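## Task

Press every drive blank that carries a green sticker fully home until it bottoms out and latches, leaving all other blanks untouched. The rack is free-standing: it must not tilt beyond a slight amount (more fails the task) and must finish in its original spot.

## Robot and tools

Robot: two arms, left_arm and right_arm, each a yam_ultra arm with a two-finger parallel gripper and a wrist camera. Bases (URDF root) sit at about (-0.015, +0.310, 0) m for left_arm and (+0.044, -0.266, 0) m for right_arm, both nearly unrotated. A camera stand is bolted behind the arms. Joints have play and weak wrist drives; a gripper can rest a few cm from its command in free air without touching anything.

Frame: everything uses the scene frame. Origin at table-top height midway between the nominal bases; +x points out over the table, +z up, +y toward left_arm (arm names do not match image sides). end_effector_position (m) is the point between the finger pads, about 1 cm behind the tips; fingers point along the gripper's +z and open along its y. Printed poses may be off by a few cm.

Row layout (shared by execute_actions and move): one list of 14 numbers covering both arms, each in [-1, 1]: dx, dy, dz, rx, ry, rz, opening for left_arm, then the same seven for right_arm. dx..rz are an offset, not a pose: they count from that arm's Hand target at the start of the action or move, along scene axes, turning about the Hand target position. Scale: 1.0 = 0.6 m or 180 degrees; rx, ry, rz form one rotation vector. Every row is measured from that same starting Hand target, not from the previous row, so sending the same offset again moves further. Opening is absolute: +1 fully open (0.094 m), -1 closed. Sending zeros for an arm's six pose numbers re-requests its Hand target; always resend each gripper's wanted opening, since 0 is itself a command (half open).

execute_actions(actions, cameras): actions is a list of actions; each action is up to 15 rows, one per 1/30 s step, a short table repeating its last row. Returns robot state; images only for an empty list or when cameras names them ("all", [], or names cam_low, cam_left_wrist, cam_right_wrist). An empty list also shows the scene number and task.

move(target, speed, blend, opening_speed, grip_force, blocking, cameras): straight-line path of each gripper toward its offset. target is one 14-number row or a list of up to 15 rows, all offsets from the same starting Hand targets. speed in m/s, 0.002 to 2.9, default 0.25 (turning capped at twice that in rad/s); one value or one per target. blend in m rounds corners between listed targets; 0 stops at each. opening_speed: rate of the opening change per second on the -1..+1 scale, at least 0.2. grip_force: newtons per finger pad, 10 to 50, one value or one per arm; persists. blocking=false returns after about 0.5 s while motion continues. Paths ignore obstacles and the other arm; total move time caps at 10 s. Grippers lag and overshoot more when fast and when the arm is near straight. Avoid paths passing close to an arm's own base (may flip its shoulder). The result adds a move: line such as done, off_target, moving, held or fault, plus limits (paced = pose clipped, held = steps withheld). done means at rest within 10 mm and 2 degrees; neither done nor off_target says whether it touches something.

wait(seconds 0 to 10): lets time pass holding commands; a running move continues. stop(): brakes the running move, needing some distance. zoom_image(camera, region [x0,y0,x1,y1] pixels, max 504x504): closer look at the latest image of that camera. read_manual(section): licence texts only. finished_scene(scene): ends the current scene, given its number; irreversible; calls after it act in the next scene.

Result lines: Hand target is the last commanded pose after clipping; the controller limits commanded orientation to 40 degrees from the measured one per step. A gripper that stops short keeps pressing; its next command, even zeros, asks for the target again. To end a push, command a target back behind the gripper. grip_measured is the measured opening on the command scale (reads up to 2.5 mm wide when empty). grip_effort_nm is gripper motor effort (negative closing), not pad force. Joint torques include gravity, carry offsets and noise; joints 1-3 wrap at ±28 N m. Joint velocities may read "within noise". Tool commands lists present commands. MOTOR HOT appears at 75 °C; at 90 °C an over-temperature fault folds that arm for the rest of the scene; avoid long stretched holds or pushing at unreachable targets.

Cameras: cam_low is fixed; wrist cameras follow their hands (images may lag during motion). Calibrations are given and may be a little off.

Cautions: the rack is loose, so push blanks in gently and straight, at low speed, with the target only slightly past the latch point, and avoid sideways force that slides or tips it. Do not hit or slam anything, drop or knock parts off the table, let arms, grippers or wrist cameras collide or press on each other, or strain a camera cable. Any arm stop is undesirable. Check the stickers' colours with cameras before pushing.

Each tool is called after "Request:" in YAML: its name, and indented under it one key for each argument.

## Session

Request:
execute_actions:
  actions: []

Scene clock: 0.00 s.
left_arm: end_effector_position=(+0.2292, +0.1235, +0.2491) grip_measured=+1.000 grip_effort_nm=n/a end_effector_quat_wxyz=(+0.500, -0.005, +0.803, -0.324) | right_arm: end_effector_position=(+0.2957, -0.2018, +0.2805) grip_measured=+1.000 grip_effort_nm=n/a end_effector_quat_wxyz=(+0.551, +0.255, +0.776, +0.170)
Joint positions: left_arm=[-0.743 0.705 0.595 -0.191 -0.189 -0.64 0.094] | right_arm=[0.681 0.638 0.781 -0.574 0.645 0.888 0.094]
Joint velocities: within noise
Joint torques (N m): no reading
Heat: left arm: 23 °C; right arm: 25 °C.
Hand target: left_arm +0.2297, +0.1246, +0.2569; +0.509, -0.006, +0.797, -0.325 | right_arm +0.2944, -0.2046, +0.2817; +0.554, +0.255, +0.775, +0.165
Tool commands: left_gripper/opening=+1.0 right_gripper/opening=+1.0

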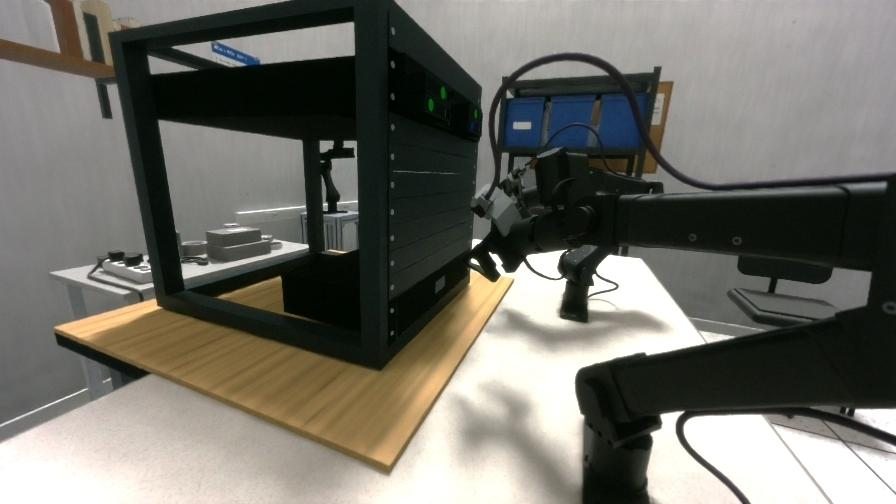

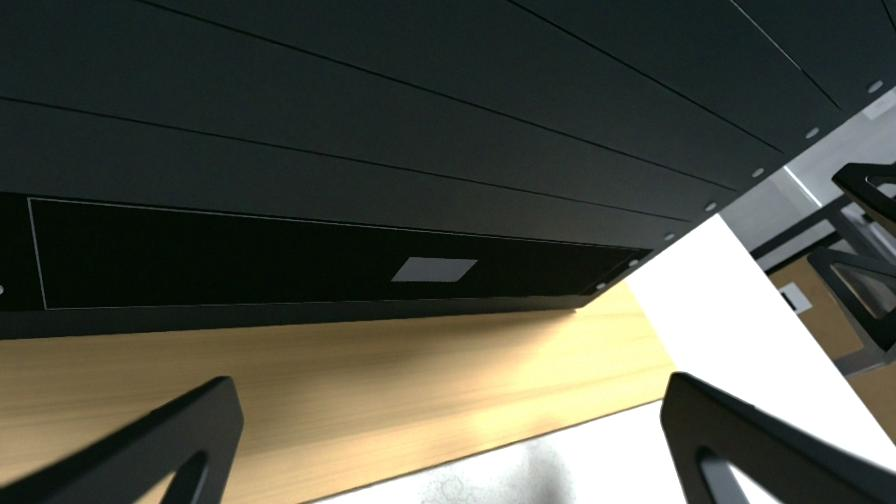

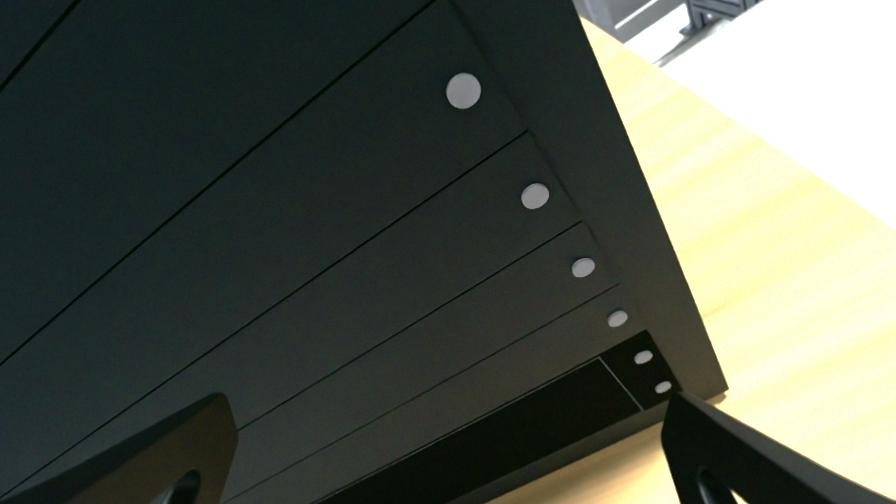

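Request:
zoom_image:
  camera: "cam_low"
  region: [370, 10, 500, 150]

Request:
zoom_image:
  camera: "cam_low"
  region: [90, 0, 520, 400]

Scaled by 3.600 from the camera's 896x504 image, which has a finer 1280x720 frame.

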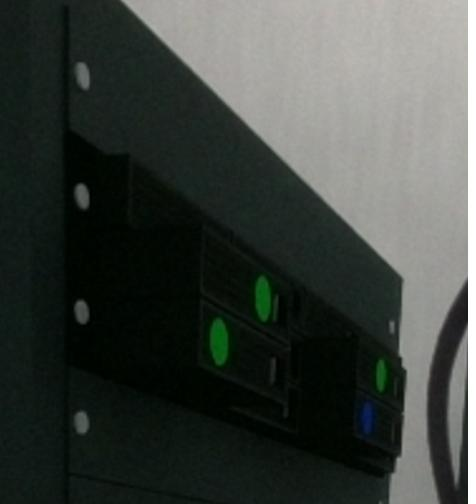

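Scaled by 1.172 from the camera's 896x504 image, which has a finer 1280x720 frame.

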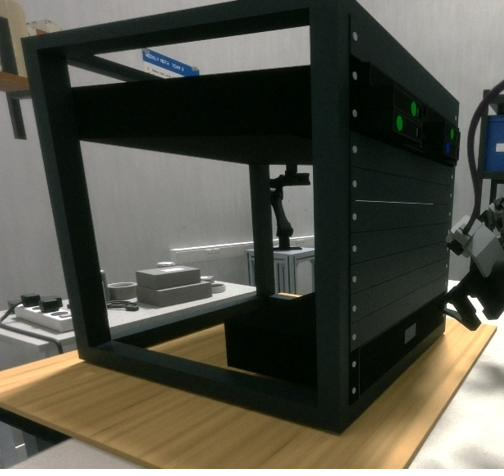

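Request:
move:
  target: [-0.15,0.092,0.388,0.153,-0.133,0.1476,-1,-0.257,0.108,0.347,-0.193,-0.1016,0.0413,-1]
  cameras: ["all"]

Scene clock: 7.70 s.
left_arm: end_effector_position=(+0.1409, +0.1722, +0.4884) grip_measured=-0.997 grip_effort_nm=-0.16 end_effector_quat_wxyz=(+0.700, +0.080, +0.704, -0.084) | right_arm: end_effector_position=(+0.1512, -0.1172, +0.4865) grip_measured=-0.997 grip_effort_nm=-0.18 end_effector_quat_wxyz=(+0.659, -0.268, +0.656, +0.251)
Joint positions: left_arm=[-1.758 0.883 1.438 -0.747 -1.547 -0.198 0] | right_arm=[2.318 0.769 1.517 -1.116 1.556 0.344 0]
Joint torques (N m): left_arm=[-0.66 0.34 4.48 1.05 -0.37 0.06] | right_arm=[0.61 1.54 4.27 1.55 0.38 -0.11]
Heat: left arm: 23 °C; right arm: 26 °C.
Hand target: left_arm +0.1397, +0.1799, +0.4898; +0.707, +0.000, +0.707, +0.000 | right_arm +0.1402, -0.1398, +0.4899; +0.707, -0.019, +0.707, +0.018
Off the commanded pose: left_arm 0.008 m, 13 deg | right_arm 0.025 m, 43 deg; orientation clipped.
joint sent to its limit (left arm) — joint 5 (wrist yaw), lower limit. The joint targets are off in orientation, not in position.
joint sent to its limit (right arm) — joint 5 (wrist yaw), upper limit. The joint targets are off in position and orientation.
move: off_target (left_arm, right_arm); limits=paced
camera_calibration:
cam_left_wrist: T_world_to_cam=[[-0.240524, -0.970628, -0.00542457, 0.203006], [-0.426423, 0.110686, -0.897726, 0.513351], [0.871958, -0.213612, -0.440521, 0.218973], [0, 0, 0, 1]] pos_world=[0.0767973, 0.186997, 0.558412]
cam_right_wrist: T_world_to_cam=[[0.694953, -0.719048, 0.00307665, -0.191696], [-0.311034, -0.304464, -0.900311, 0.487311], [0.648304, 0.624717, -0.435237, 0.27758], [0, 0, 0, 1]] pos_world=[0.104834, -0.162879, 0.560134]

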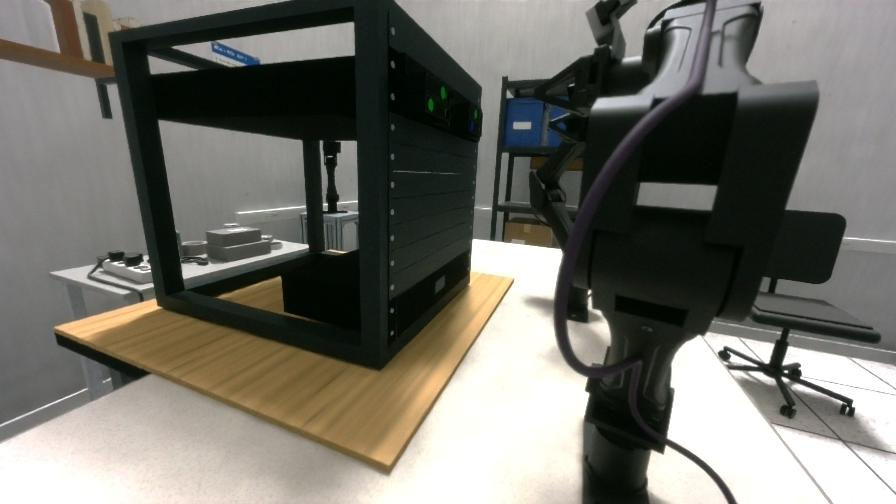

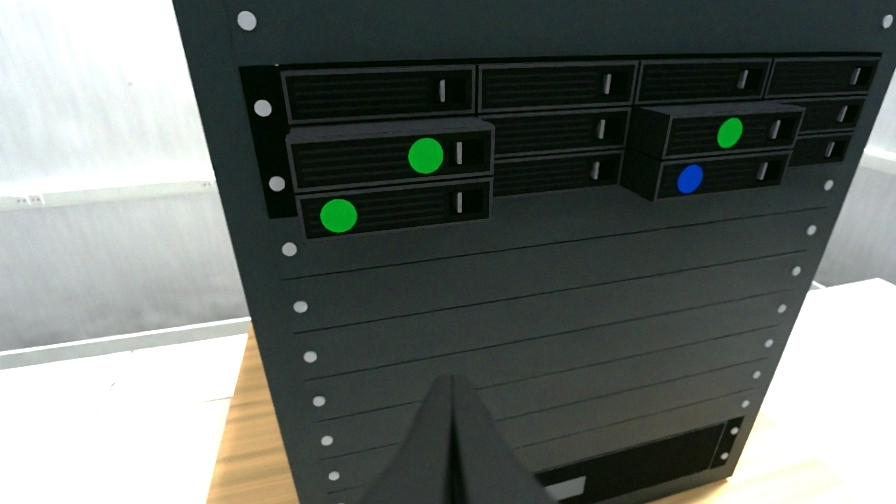

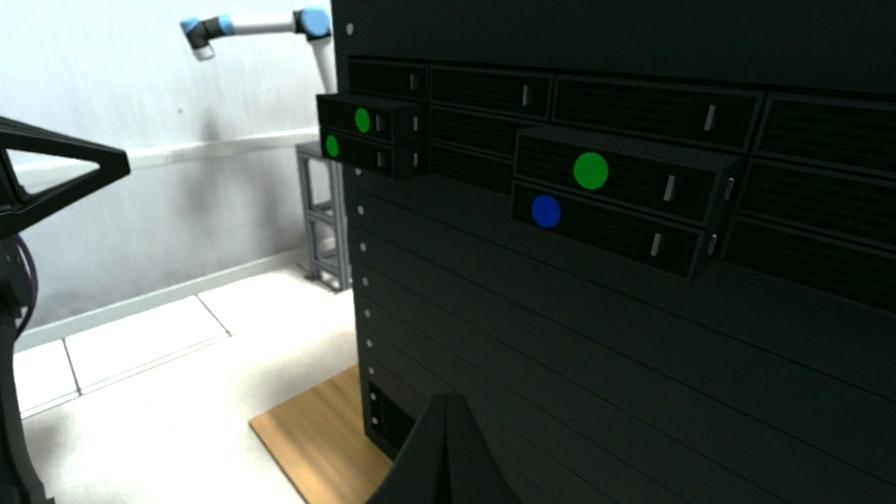

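Request:
move:
  target: [0.2,-0.038,0.017,0.4985,0.0435,-0.0435,-1,0.19,0.116,0.02,0.4979,0.0566,-0.0566,-1]
  cameras: ["all"]

Scene clock: 19.07 s.
left_arm: end_effector_position=(+0.2605, +0.1539, +0.4936) grip_measured=-0.997 grip_effort_nm=-0.16 end_effector_quat_wxyz=(+0.450, +0.545, +0.540, +0.457) | right_arm: end_effector_position=(+0.2525, -0.0655, +0.5031) grip_measured=-0.997 grip_effort_nm=-0.18 end_effector_quat_wxyz=(+0.451, +0.521, +0.536, +0.488)
Joint positions: left_arm=[-0.994 1.262 1.807 -0.875 -0.995 1.302 0] | right_arm=[1.417 1.334 1.907 -1.081 1.326 2.09 0]
Joint torques (N m): left_arm=[0.55 -2.58 6.86 1.39 -0.1 0.01] | right_arm=[-1.14 -2.84 6.05 0.98 0.24 0.07]
Heat: left arm: 23 °C; right arm: 27 °C.
Hand target: left_arm +0.2597, +0.1571, +0.5000; +0.455, +0.541, +0.542, +0.455 | right_arm +0.2542, -0.0701, +0.5019; +0.454, +0.541, +0.542, +0.454
Off the commanded pose: left_arm 0.007 m, 1 deg | right_arm 0.005 m, 5 deg.
joint sent to its limit (right arm) — joint 6 (wrist roll), upper limit. The joint targets are off in orientation, not in position.
move: off_target (right_arm)
camera_calibration:
cam_left_wrist: T_world_to_cam=[[-0.186433, 0.0223218, -0.982214, 0.529227], [-0.428154, 0.897968, 0.101675, -0.0428687], [0.884266, 0.439494, -0.157854, -0.130225], [0, 0, 0, 1]] pos_world=[0.195465, 0.0839148, 0.503616]
cam_right_wrist: T_world_to_cam=[[-0.104583, 0.0397488, -0.993721, 0.528109], [-0.471331, 0.877878, 0.0847199, 0.171821], [0.875734, 0.477232, -0.0730766, -0.0624165], [0, 0, 0, 1]] pos_world=[0.190876, -0.142042, 0.505676]

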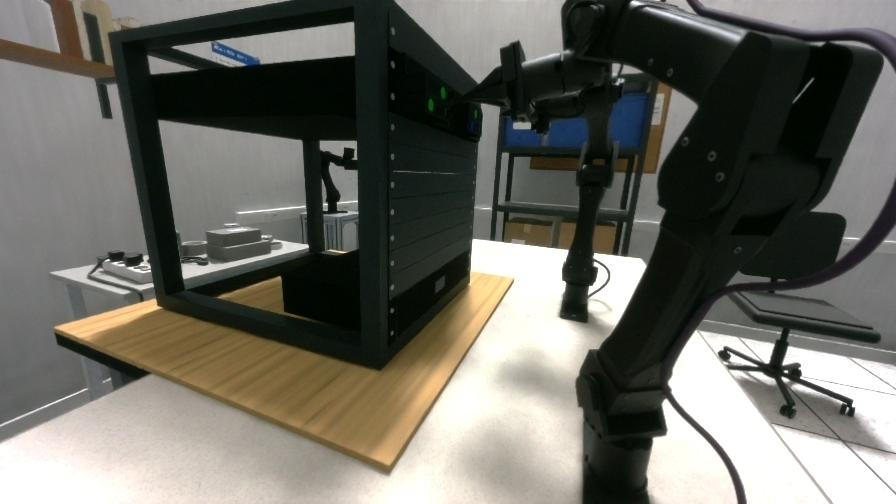

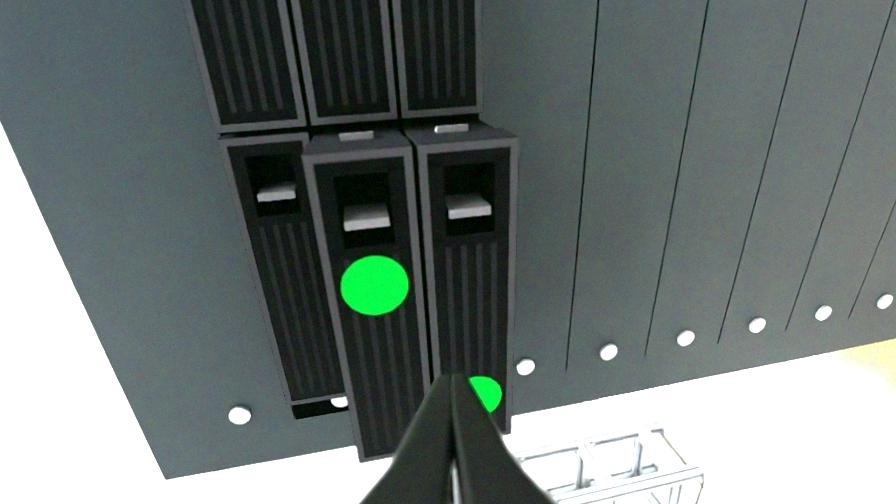

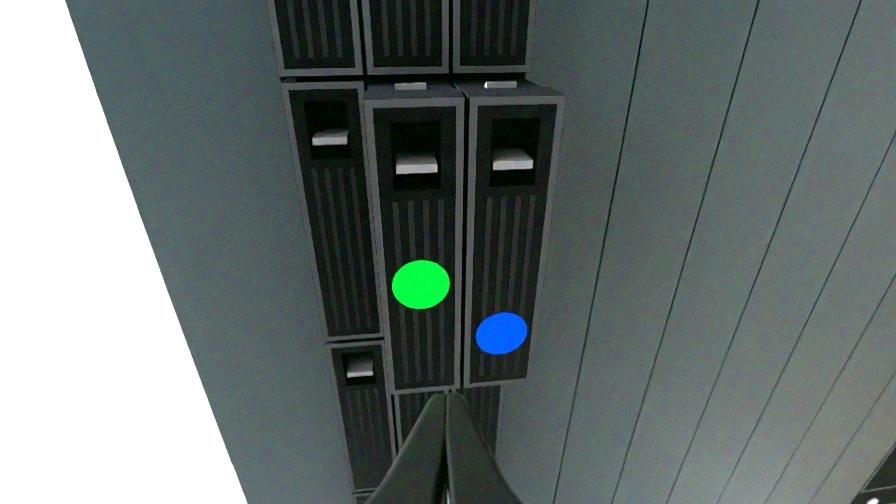

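Request:
move:
  target:
    - [0.05,0.005,0.026,0,0,0,-1,0.05,-0.016,0.008,0,0,0,-1]
    - [0.108,0.005,0.026,0,0,0,-1,0.121,-0.016,0.008,0,0,0,-1]
  speed: [0.15,0.06]
  blend: 0.01
  cameras: ["all"]

Scene clock: 22.83 s.
left_arm: end_effector_position=(+0.3217, +0.1613, +0.4975) grip_measured=-0.997 grip_effort_nm=-0.16 end_effector_quat_wxyz=(+0.426, +0.563, +0.542, +0.456) | right_arm: end_effector_position=(+0.3221, -0.0820, +0.5091) grip_measured=-0.997 grip_effort_nm=-0.18 end_effector_quat_wxyz=(+0.448, +0.543, +0.542, +0.458)
Joint positions: left_arm=[-0.736 1.408 1.961 -0.863 -0.749 1.41 0] | right_arm=[1.066 1.389 1.983 -0.941 1.021 1.882 0]
Joint torques (N m): left_arm=[0.58 -3.81 6.9 2.19 -0.01 0.02] | right_arm=[-0.9 -3.69 3.75 2.11 0.12 -0.14]
Heat: left arm: 24 °C; right arm: 28 °C.
Hand target: left_arm +0.3245, +0.1600, +0.5156; +0.455, +0.541, +0.542, +0.455 | right_arm +0.3268, -0.0798, +0.5068; +0.454, +0.541, +0.542, +0.455
Off the commanded pose: left_arm 0.018 m, 4 deg | right_arm 0.006 m, 1 deg.
move: off_target (left_arm)
camera_calibration:
cam_left_wrist: T_world_to_cam=[[-0.232518, 0.0605499, -0.970706, 0.5472], [-0.42497, 0.891418, 0.157399, -0.0514687], [0.874835, 0.449119, -0.181538, -0.173688], [0, 0, 0, 1]] pos_world=[0.257309, 0.0907538, 0.50774]
cam_right_wrist: T_world_to_cam=[[-0.16284, 0.03028, -0.986188, 0.55616], [-0.429424, 0.897718, 0.0984705, 0.199757], [0.888301, 0.439528, -0.133182, -0.0916412], [0, 0, 0, 1]] pos_world=[0.257751, -0.155887, 0.516603]

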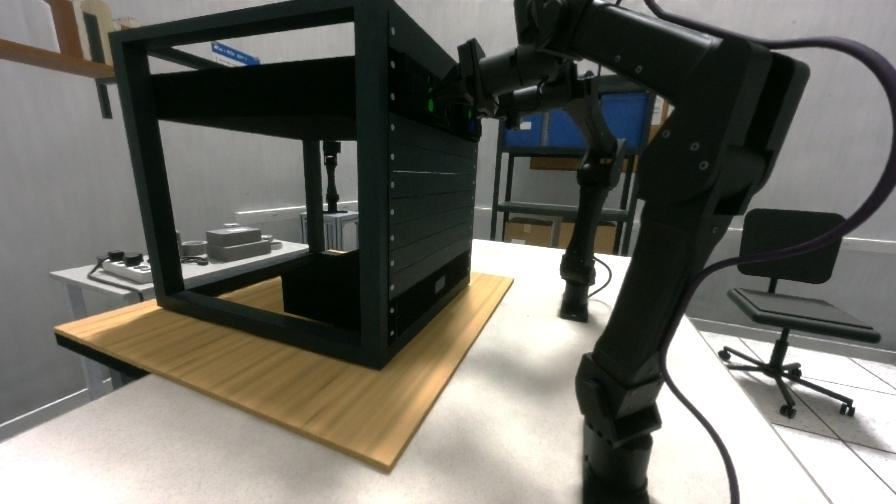

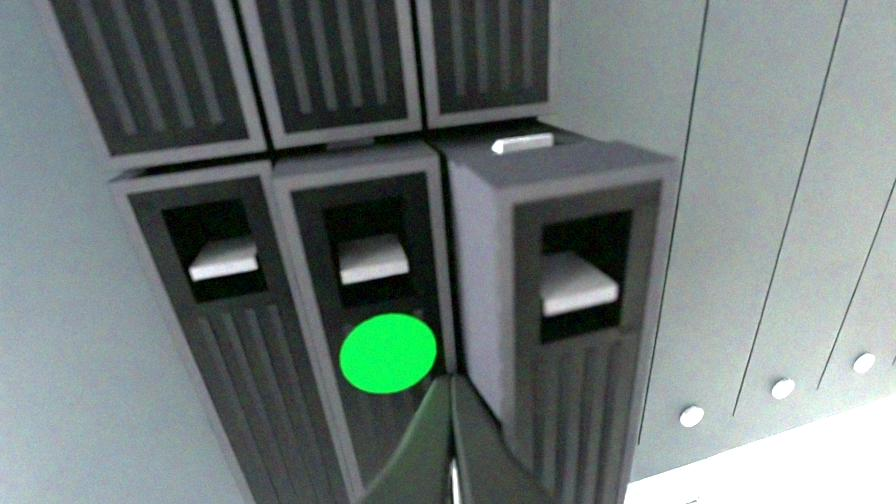

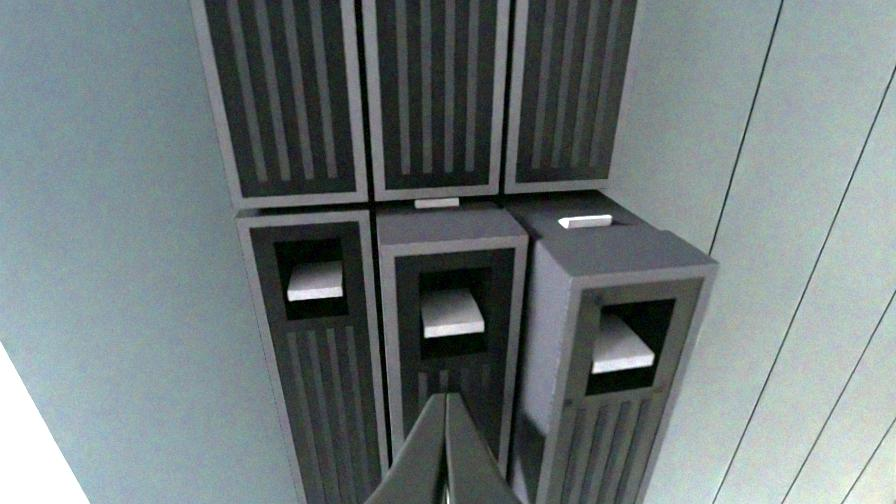

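Request:
move:
  target: [0.016,0,0,0,0,0,-1,0.025,0,0,0,0,0,-1]
  speed: 0.06
  cameras: ["all"]

Scene clock: 24.47 s.
left_arm: end_effector_position=(+0.3287, +0.1637, +0.4983) grip_measured=-0.997 grip_effort_nm=-0.16 end_effector_quat_wxyz=(+0.425, +0.562, +0.544, +0.456) | right_arm: end_effector_position=(+0.3355, -0.0834, +0.5088) grip_measured=-0.997 grip_effort_nm=-0.18 end_effector_quat_wxyz=(+0.450, +0.543, +0.543, +0.456)
Joint positions: left_arm=[-0.709 1.423 1.976 -0.856 -0.728 1.417 0] | right_arm=[1.01 1.402 1.983 -0.904 0.972 1.848 0]
Joint torques (N m): left_arm=[0.73 -3.49 6.84 2.28 0.06 0.02] | right_arm=[-1.2 -3.6 3.89 2.24 0.05 -0.16]
Heat: left arm: 25 °C; right arm: 28 °C.
Hand target: left_arm +0.3341, +0.1601, +0.5155; +0.455, +0.541, +0.542, +0.455 | right_arm +0.3418, -0.0797, +0.5067; +0.454, +0.541, +0.542, +0.454
Off the commanded pose: left_arm 0.018 m, 4 deg | right_arm 0.007 m, 1 deg.
move: off_target (left_arm)
camera_calibration:
cam_left_wrist: T_world_to_cam=[[-0.233093, 0.0583599, -0.970702, 0.550116], [-0.428993, 0.889647, 0.1565, -0.0486603], [0.872716, 0.452904, -0.182334, -0.1803], [0, 0, 0, 1]] pos_world=[0.264704, 0.0928443, 0.508739]
cam_right_wrist: T_world_to_cam=[[-0.164046, 0.0264684, -0.986098, 0.558113], [-0.426006, 0.899717, 0.0950195, 0.207527], [0.889724, 0.435671, -0.136319, -0.102146], [0, 0, 0, 1]] pos_world=[0.270846, -0.156986, 0.51671]

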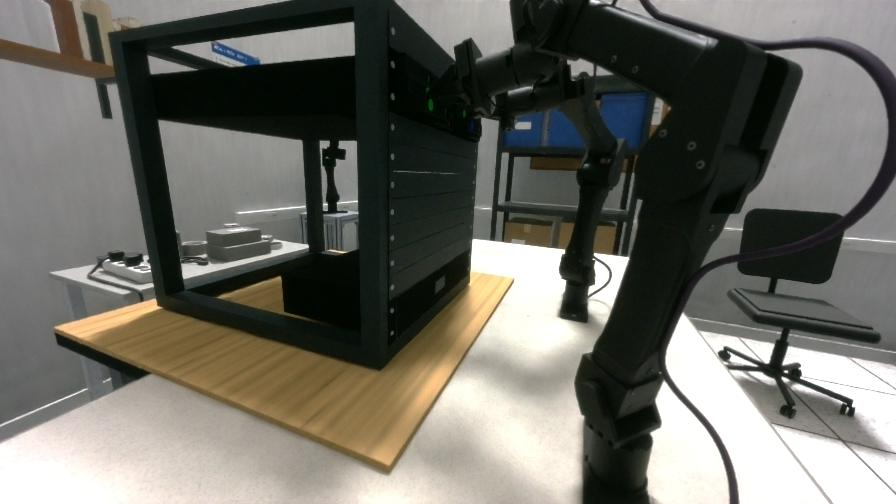

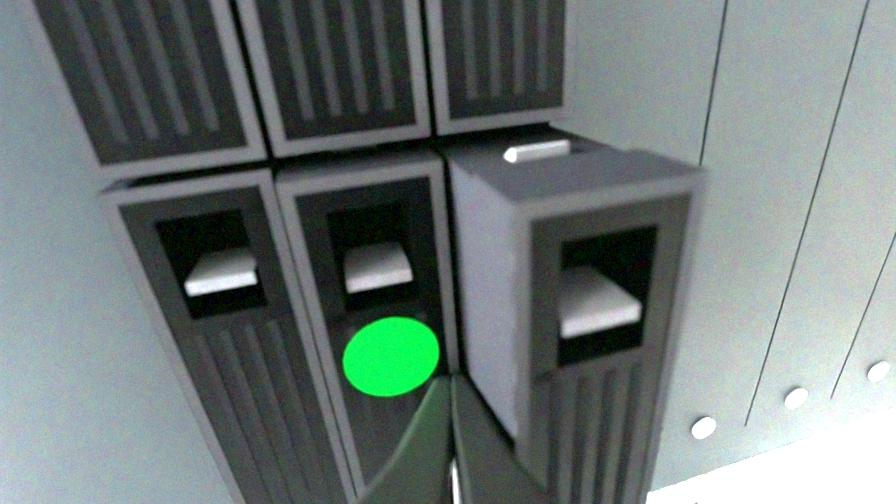

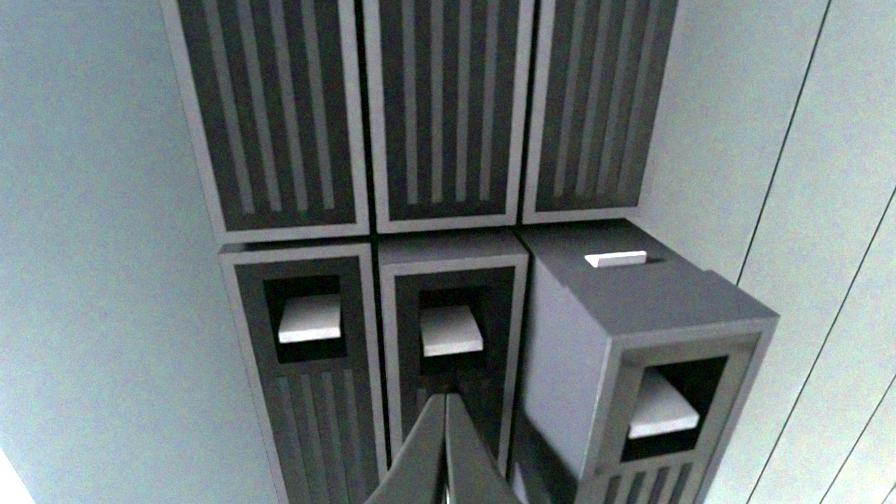

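Request:
move:
  target: [0.012,0,0,0,0,0,-1,0.022,0,0,0,0,0,-1]
  speed: 0.06
  cameras: ["all"]

Scene clock: 26.20 s.
left_arm: end_effector_position=(+0.3358, +0.1636, +0.4985) grip_measured=-0.997 grip_effort_nm=-0.16 end_effector_quat_wxyz=(+0.425, +0.562, +0.544, +0.455) | right_arm: end_effector_position=(+0.3441, -0.0831, +0.5086) grip_measured=-0.997 grip_effort_nm=-0.18 end_effector_quat_wxyz=(+0.449, +0.541, +0.546, +0.456)
Joint positions: left_arm=[-0.688 1.44 1.99 -0.849 -0.706 1.424 0] | right_arm=[0.975 1.41 1.983 -0.88 0.932 1.823 0]
Joint torques (N m): left_arm=[0.69 -3.7 6.74 2.3 0.06 0.02] | right_arm=[-2.5 -3 4.34 2.37 -0.03 -0.16]
Heat: left arm: 25 °C; right arm: 28 °C.
Hand target: left_arm +0.3413, +0.1600, +0.5155; +0.455, +0.541, +0.542, +0.455 | right_arm +0.3550, -0.0798, +0.5067; +0.454, +0.541, +0.542, +0.454
Off the commanded pose: left_arm 0.018 m, 4 deg | right_arm 0.012 m, 1 deg.
move: off_target (left_arm, right_arm)
camera_calibration:
cam_left_wrist: T_world_to_cam=[[-0.234106, 0.0569761, -0.97054, 0.552361], [-0.428011, 0.890295, 0.155507, -0.0455255], [0.872927, 0.451807, -0.184037, -0.185443], [0, 0, 0, 1]] pos_world=[0.271704, 0.0928442, 0.50904]
cam_right_wrist: T_world_to_cam=[[-0.165279, 0.0215701, -0.986011, 0.55936], [-0.432106, 0.897112, 0.0920564, 0.214366], [0.886548, 0.441276, -0.138953, -0.107125], [0, 0, 0, 1]] pos_world=[0.28005, -0.157105, 0.516916]

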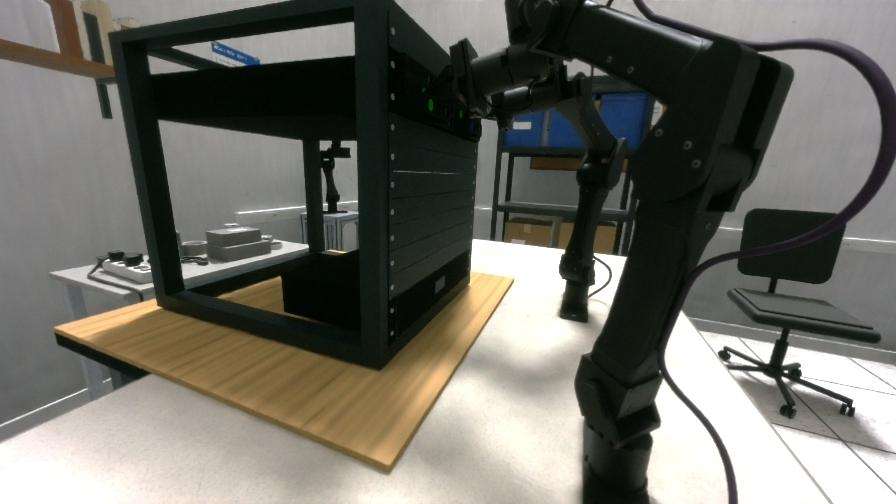

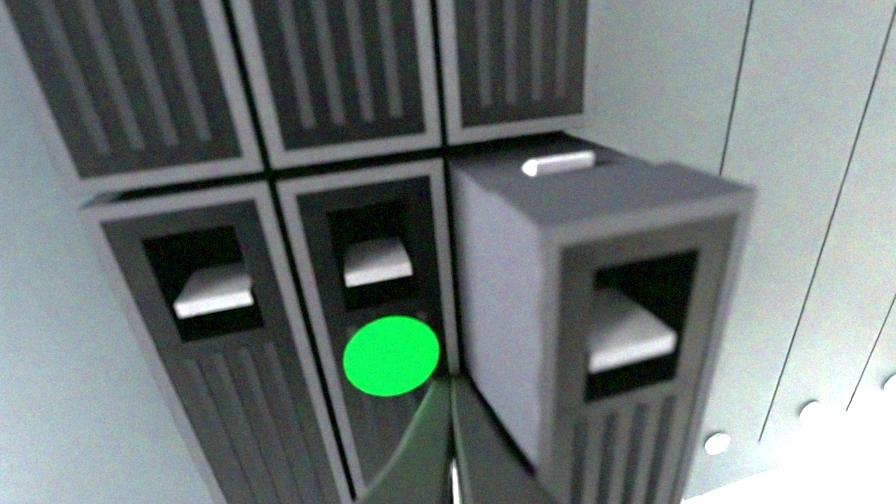

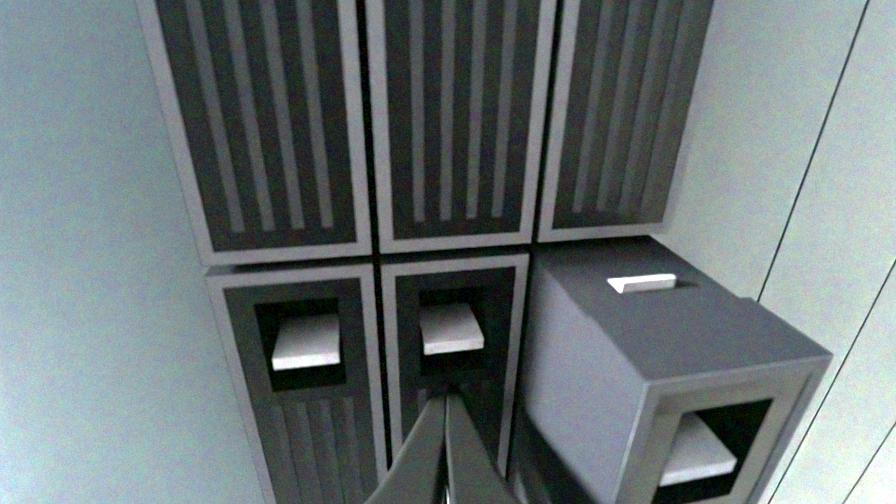

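Request:
move:
  target: [0.013,0,0,0,0,0,-1,0.008,0,0,0,0,0,-1]
  speed: 0.06
  cameras: ["all"]

Scene clock: 29.03 s.
left_arm: end_effector_position=(+0.3365, +0.1633, +0.5001) grip_measured=-0.997 grip_effort_nm=-0.16 end_effector_quat_wxyz=(+0.429, +0.565, +0.541, +0.452) | right_arm: end_effector_position=(+0.3446, -0.0832, +0.5084) grip_measured=-0.997 grip_effort_nm=-0.18 end_effector_quat_wxyz=(+0.446, +0.538, +0.550, +0.457)
Joint positions: left_arm=[-0.68 1.441 1.997 -0.849 -0.686 1.43 0] | right_arm=[0.968 1.407 1.983 -0.881 0.915 1.817 0]
Joint torques (N m): left_arm=[1.95 -2.3 7.1 2.42 0.06 0.04] | right_arm=[-3.44 -2.29 4.41 2.51 -0.01 -0.17]
Heat: left arm: 26 °C; right arm: 29 °C.
Hand target: left_arm +0.3491, +0.1601, +0.5156; +0.455, +0.541, +0.542, +0.455 | right_arm +0.3598, -0.0799, +0.5068; +0.454, +0.541, +0.542, +0.454
Off the commanded pose: left_arm 0.020 m, 4 deg | right_arm 0.016 m, 1 deg.
move: off_target (left_arm, right_arm)
camera_calibration:
cam_left_wrist: T_world_to_cam=[[-0.232613, 0.0575483, -0.970865, 0.553641], [-0.417371, 0.895747, 0.153095, -0.0484977], [0.87846, 0.440823, -0.184344, -0.185523], [0, 0, 0, 1]] pos_world=[0.271517, 0.0933633, 0.510736]
cam_right_wrist: T_world_to_cam=[[-0.168867, 0.0177462, -0.985479, 0.559812], [-0.440713, 0.892962, 0.0915987, 0.217528], [0.881621, 0.449782, -0.142971, -0.103053], [0, 0, 0, 1]] pos_world=[0.281255, -0.157827, 0.517024]

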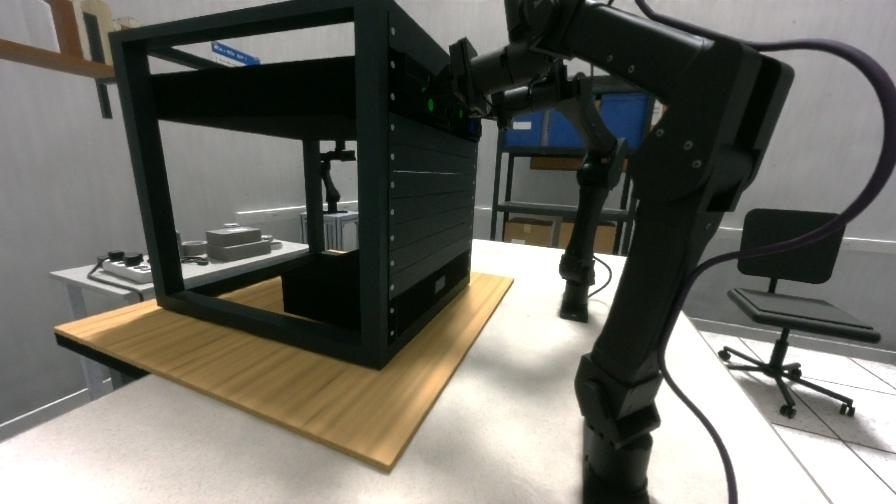

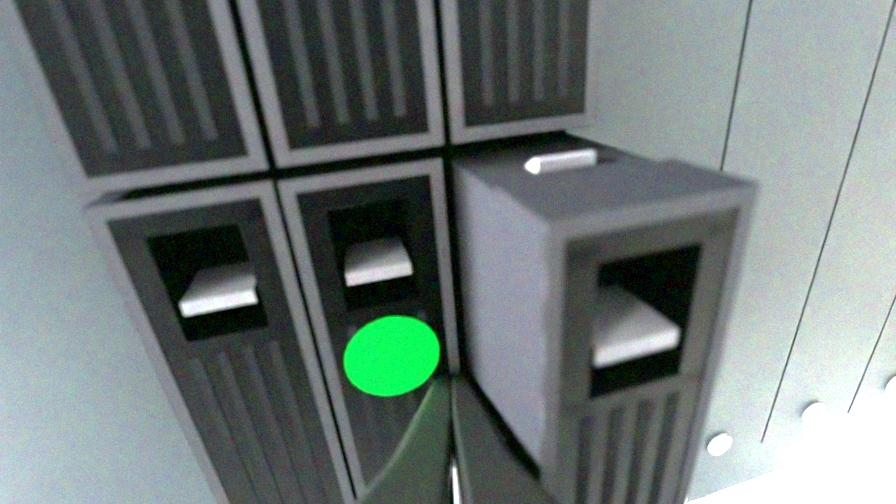

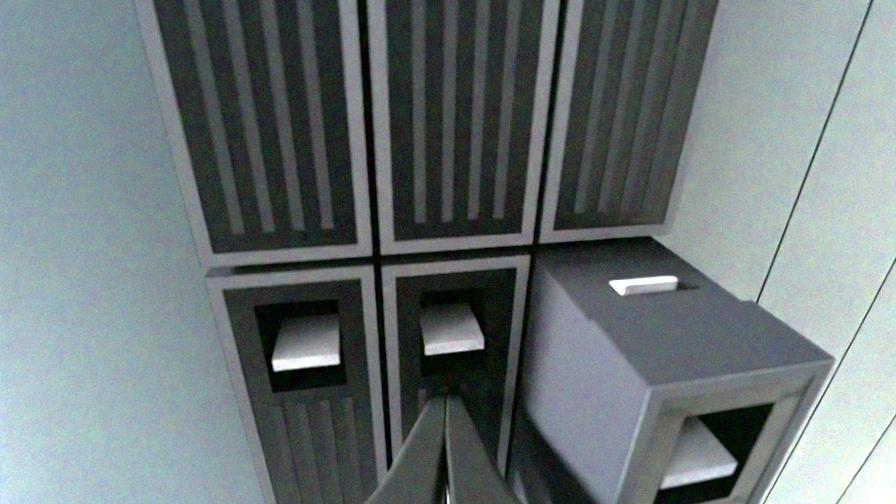

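Request:
move:
  target:
    - [-0.115,0,0,0,0,0,-1,-0.14,0,0,0,0,0,-1]
    - [-0.135,-0.005,-0.049,0,0,0,-1,-0.18,0,0,0,0,0,-1]
  speed: 0.2
  blend: 0.01
  cameras: ["all"]

Scene clock: 32.03 s.
left_arm: end_effector_position=(+0.2690, +0.1542, +0.4782) grip_measured=-0.997 grip_effort_nm=-0.15 end_effector_quat_wxyz=(+0.437, +0.566, +0.531, +0.455) | right_arm: end_effector_position=(+0.2539, -0.0717, +0.5098) grip_measured=-0.997 grip_effort_nm=-0.18 end_effector_quat_wxyz=(+0.439, +0.524, +0.540, +0.490)
Joint positions: left_arm=[-0.943 1.245 1.747 -0.849 -0.926 1.341 0] | right_arm=[1.399 1.336 1.961 -1.122 1.289 2.092 0]
Joint torques (N m): left_arm=[-0.62 -3.69 4.27 1.97 -0.45 -0.22] | right_arm=[0.88 -3.73 3.9 1 0.58 0.07]
Heat: left arm: 26 °C; right arm: 29 °C.
Hand target: left_arm +0.2681, +0.1570, +0.4862; +0.455, +0.541, +0.542, +0.455 | right_arm +0.2518, -0.0797, +0.5067; +0.454, +0.541, +0.542, +0.454
Off the commanded pose: left_arm 0.009 m, 4 deg | right_arm 0.009 m, 5 deg.
joint sent to its limit (right arm) — joint 6 (wrist roll), upper limit. The joint targets are off in orientation, not in position.
move: off_target (left_arm, right_arm)
camera_calibration:
cam_left_wrist: T_world_to_cam=[[-0.213318, 0.0651455, -0.974808, 0.512704], [-0.405052, 0.902083, 0.148923, -0.0674304], [0.88906, 0.426616, -0.166043, -0.135648], [0, 0, 0, 1]] pos_world=[0.202656, 0.0852973, 0.487307]
cam_right_wrist: T_world_to_cam=[[-0.121026, 0.0521448, -0.991279, 0.539015], [-0.481874, 0.869975, 0.104596, 0.169395], [0.867842, 0.49033, -0.0801623, -0.0536998], [0, 0, 0, 1]] pos_world=[0.193465, -0.149146, 0.512292]

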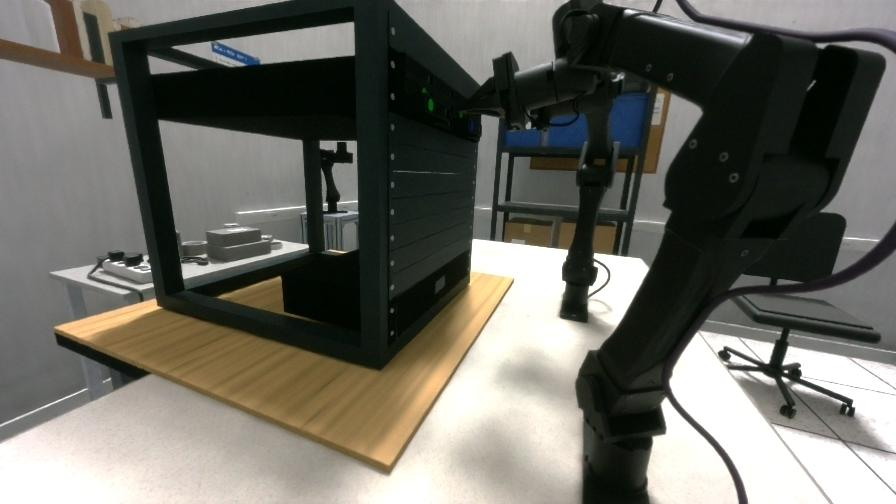

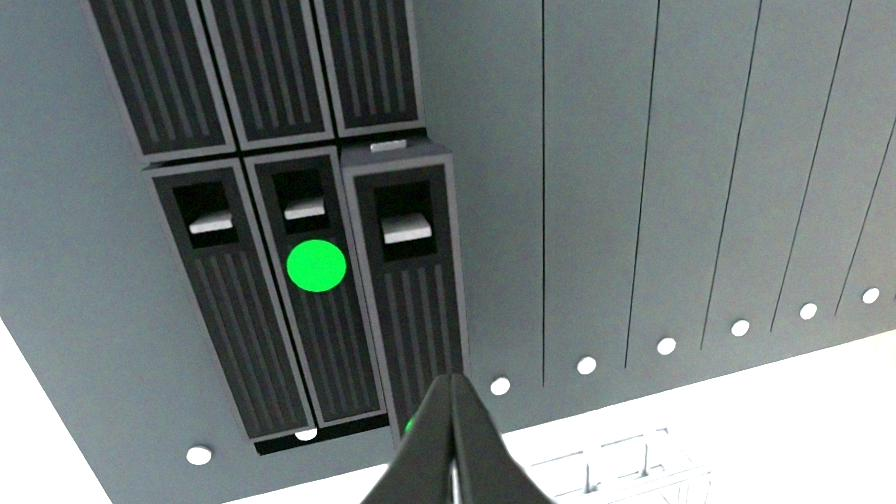

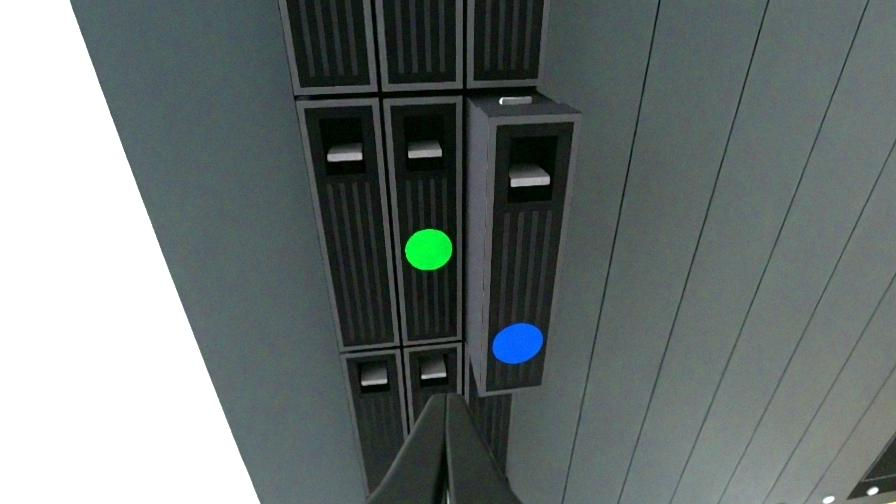

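Request:
move:
  target:
    - [0.045,0,0,0,0,0,-1,0,0,0,0,0,0,-1]
    - [0.14,0,0,0,0,0,-1,0,0,0,0,0,0,-1]
  speed: [0.15,0.07]
  blend: 0.01
  cameras: ["all"]

Scene clock: 34.53 s.
left_arm: end_effector_position=(+0.3372, +0.1625, +0.4676) grip_measured=-0.997 grip_effort_nm=-0.15 end_effector_quat_wxyz=(+0.420, +0.566, +0.543, +0.456) | right_arm: end_effector_position=(+0.2539, -0.0717, +0.5098) grip_measured=-0.997 grip_effort_nm=-0.18 end_effector_quat_wxyz=(+0.439, +0.524, +0.540, +0.490)
Joint positions: left_arm=[-0.688 1.362 1.776 -0.721 -0.706 1.43 0] | right_arm=[1.399 1.336 1.961 -1.122 1.289 2.092 0]
Joint torques (N m): left_arm=[2.55 -1.96 7.82 2.54 0.16 0.03] | right_arm=[0.88 -3.75 3.89 0.99 0.57 0.07]
Heat: left arm: 27 °C; right arm: 29 °C.
Hand target: left_arm +0.3522, +0.1571, +0.4861; +0.454, +0.541, +0.542, +0.455 | right_arm +0.2518, -0.0797, +0.5067; +0.454, +0.541, +0.542, +0.454
Off the commanded pose: left_arm 0.024 m, 5 deg | right_arm 0.009 m, 5 deg.
joint sent to its limit (right arm) — joint 6 (wrist roll), upper limit. The joint targets are off in orientation, not in position.
move: off_target (left_arm, right_arm)
camera_calibration:
cam_left_wrist: T_world_to_cam=[[-0.240396, 0.0684226, -0.96826, 0.52198], [-0.426027, 0.888865, 0.168584, -0.0456681], [0.872187, 0.453032, -0.18453, -0.191555], [0, 0, 0, 1]] pos_world=[0.273098, 0.0916582, 0.477763]
cam_right_wrist: T_world_to_cam=[[-0.121026, 0.0521448, -0.991279, 0.539015], [-0.481874, 0.869975, 0.104596, 0.169395], [0.867842, 0.49033, -0.0801623, -0.0536998], [0, 0, 0, 1]] pos_world=[0.193465, -0.149146, 0.512292]

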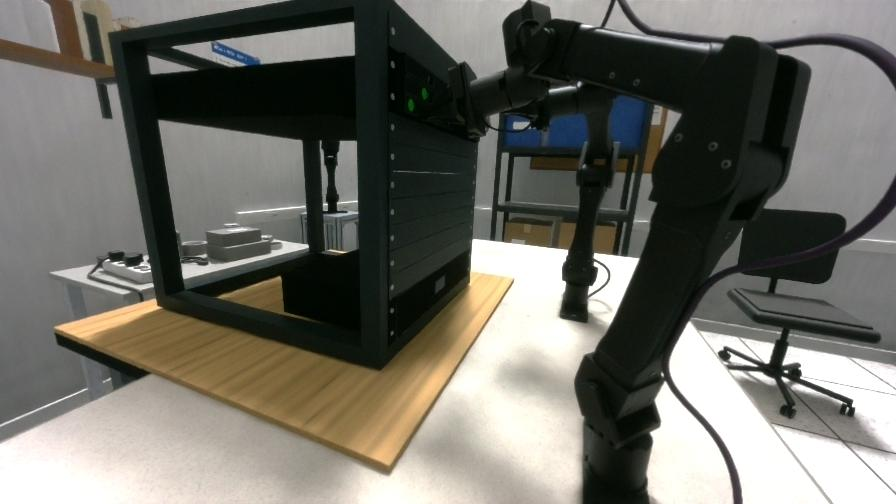

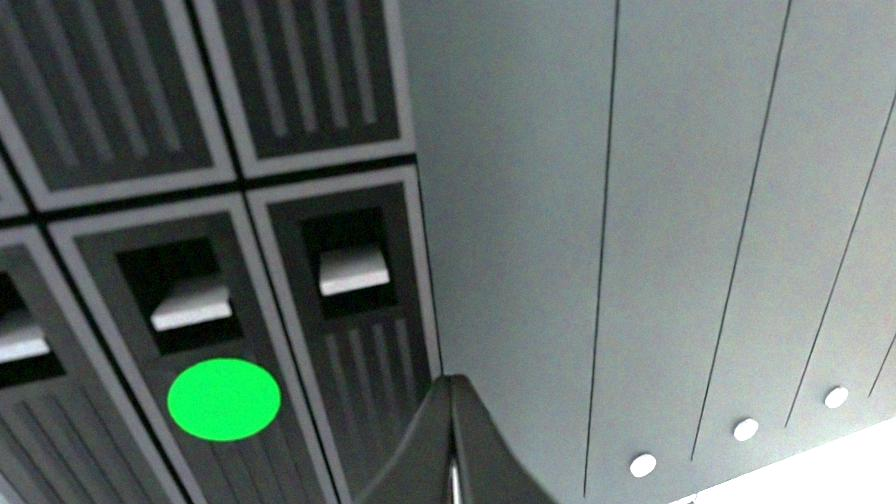

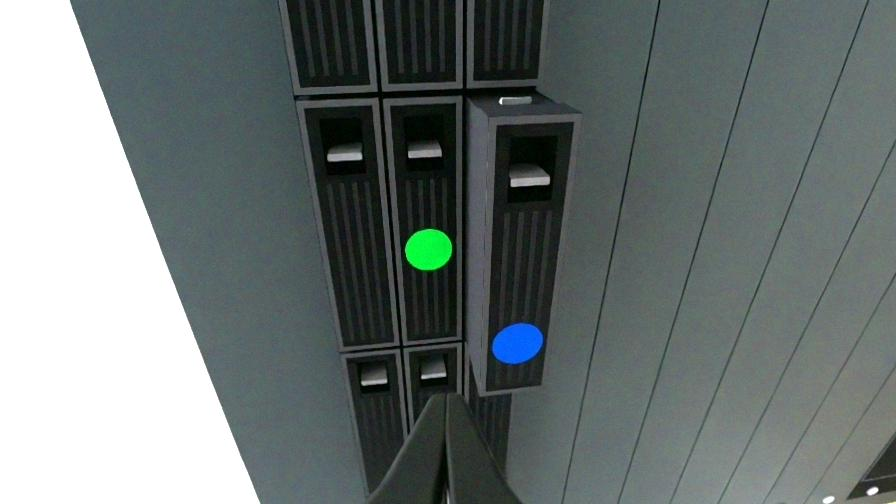

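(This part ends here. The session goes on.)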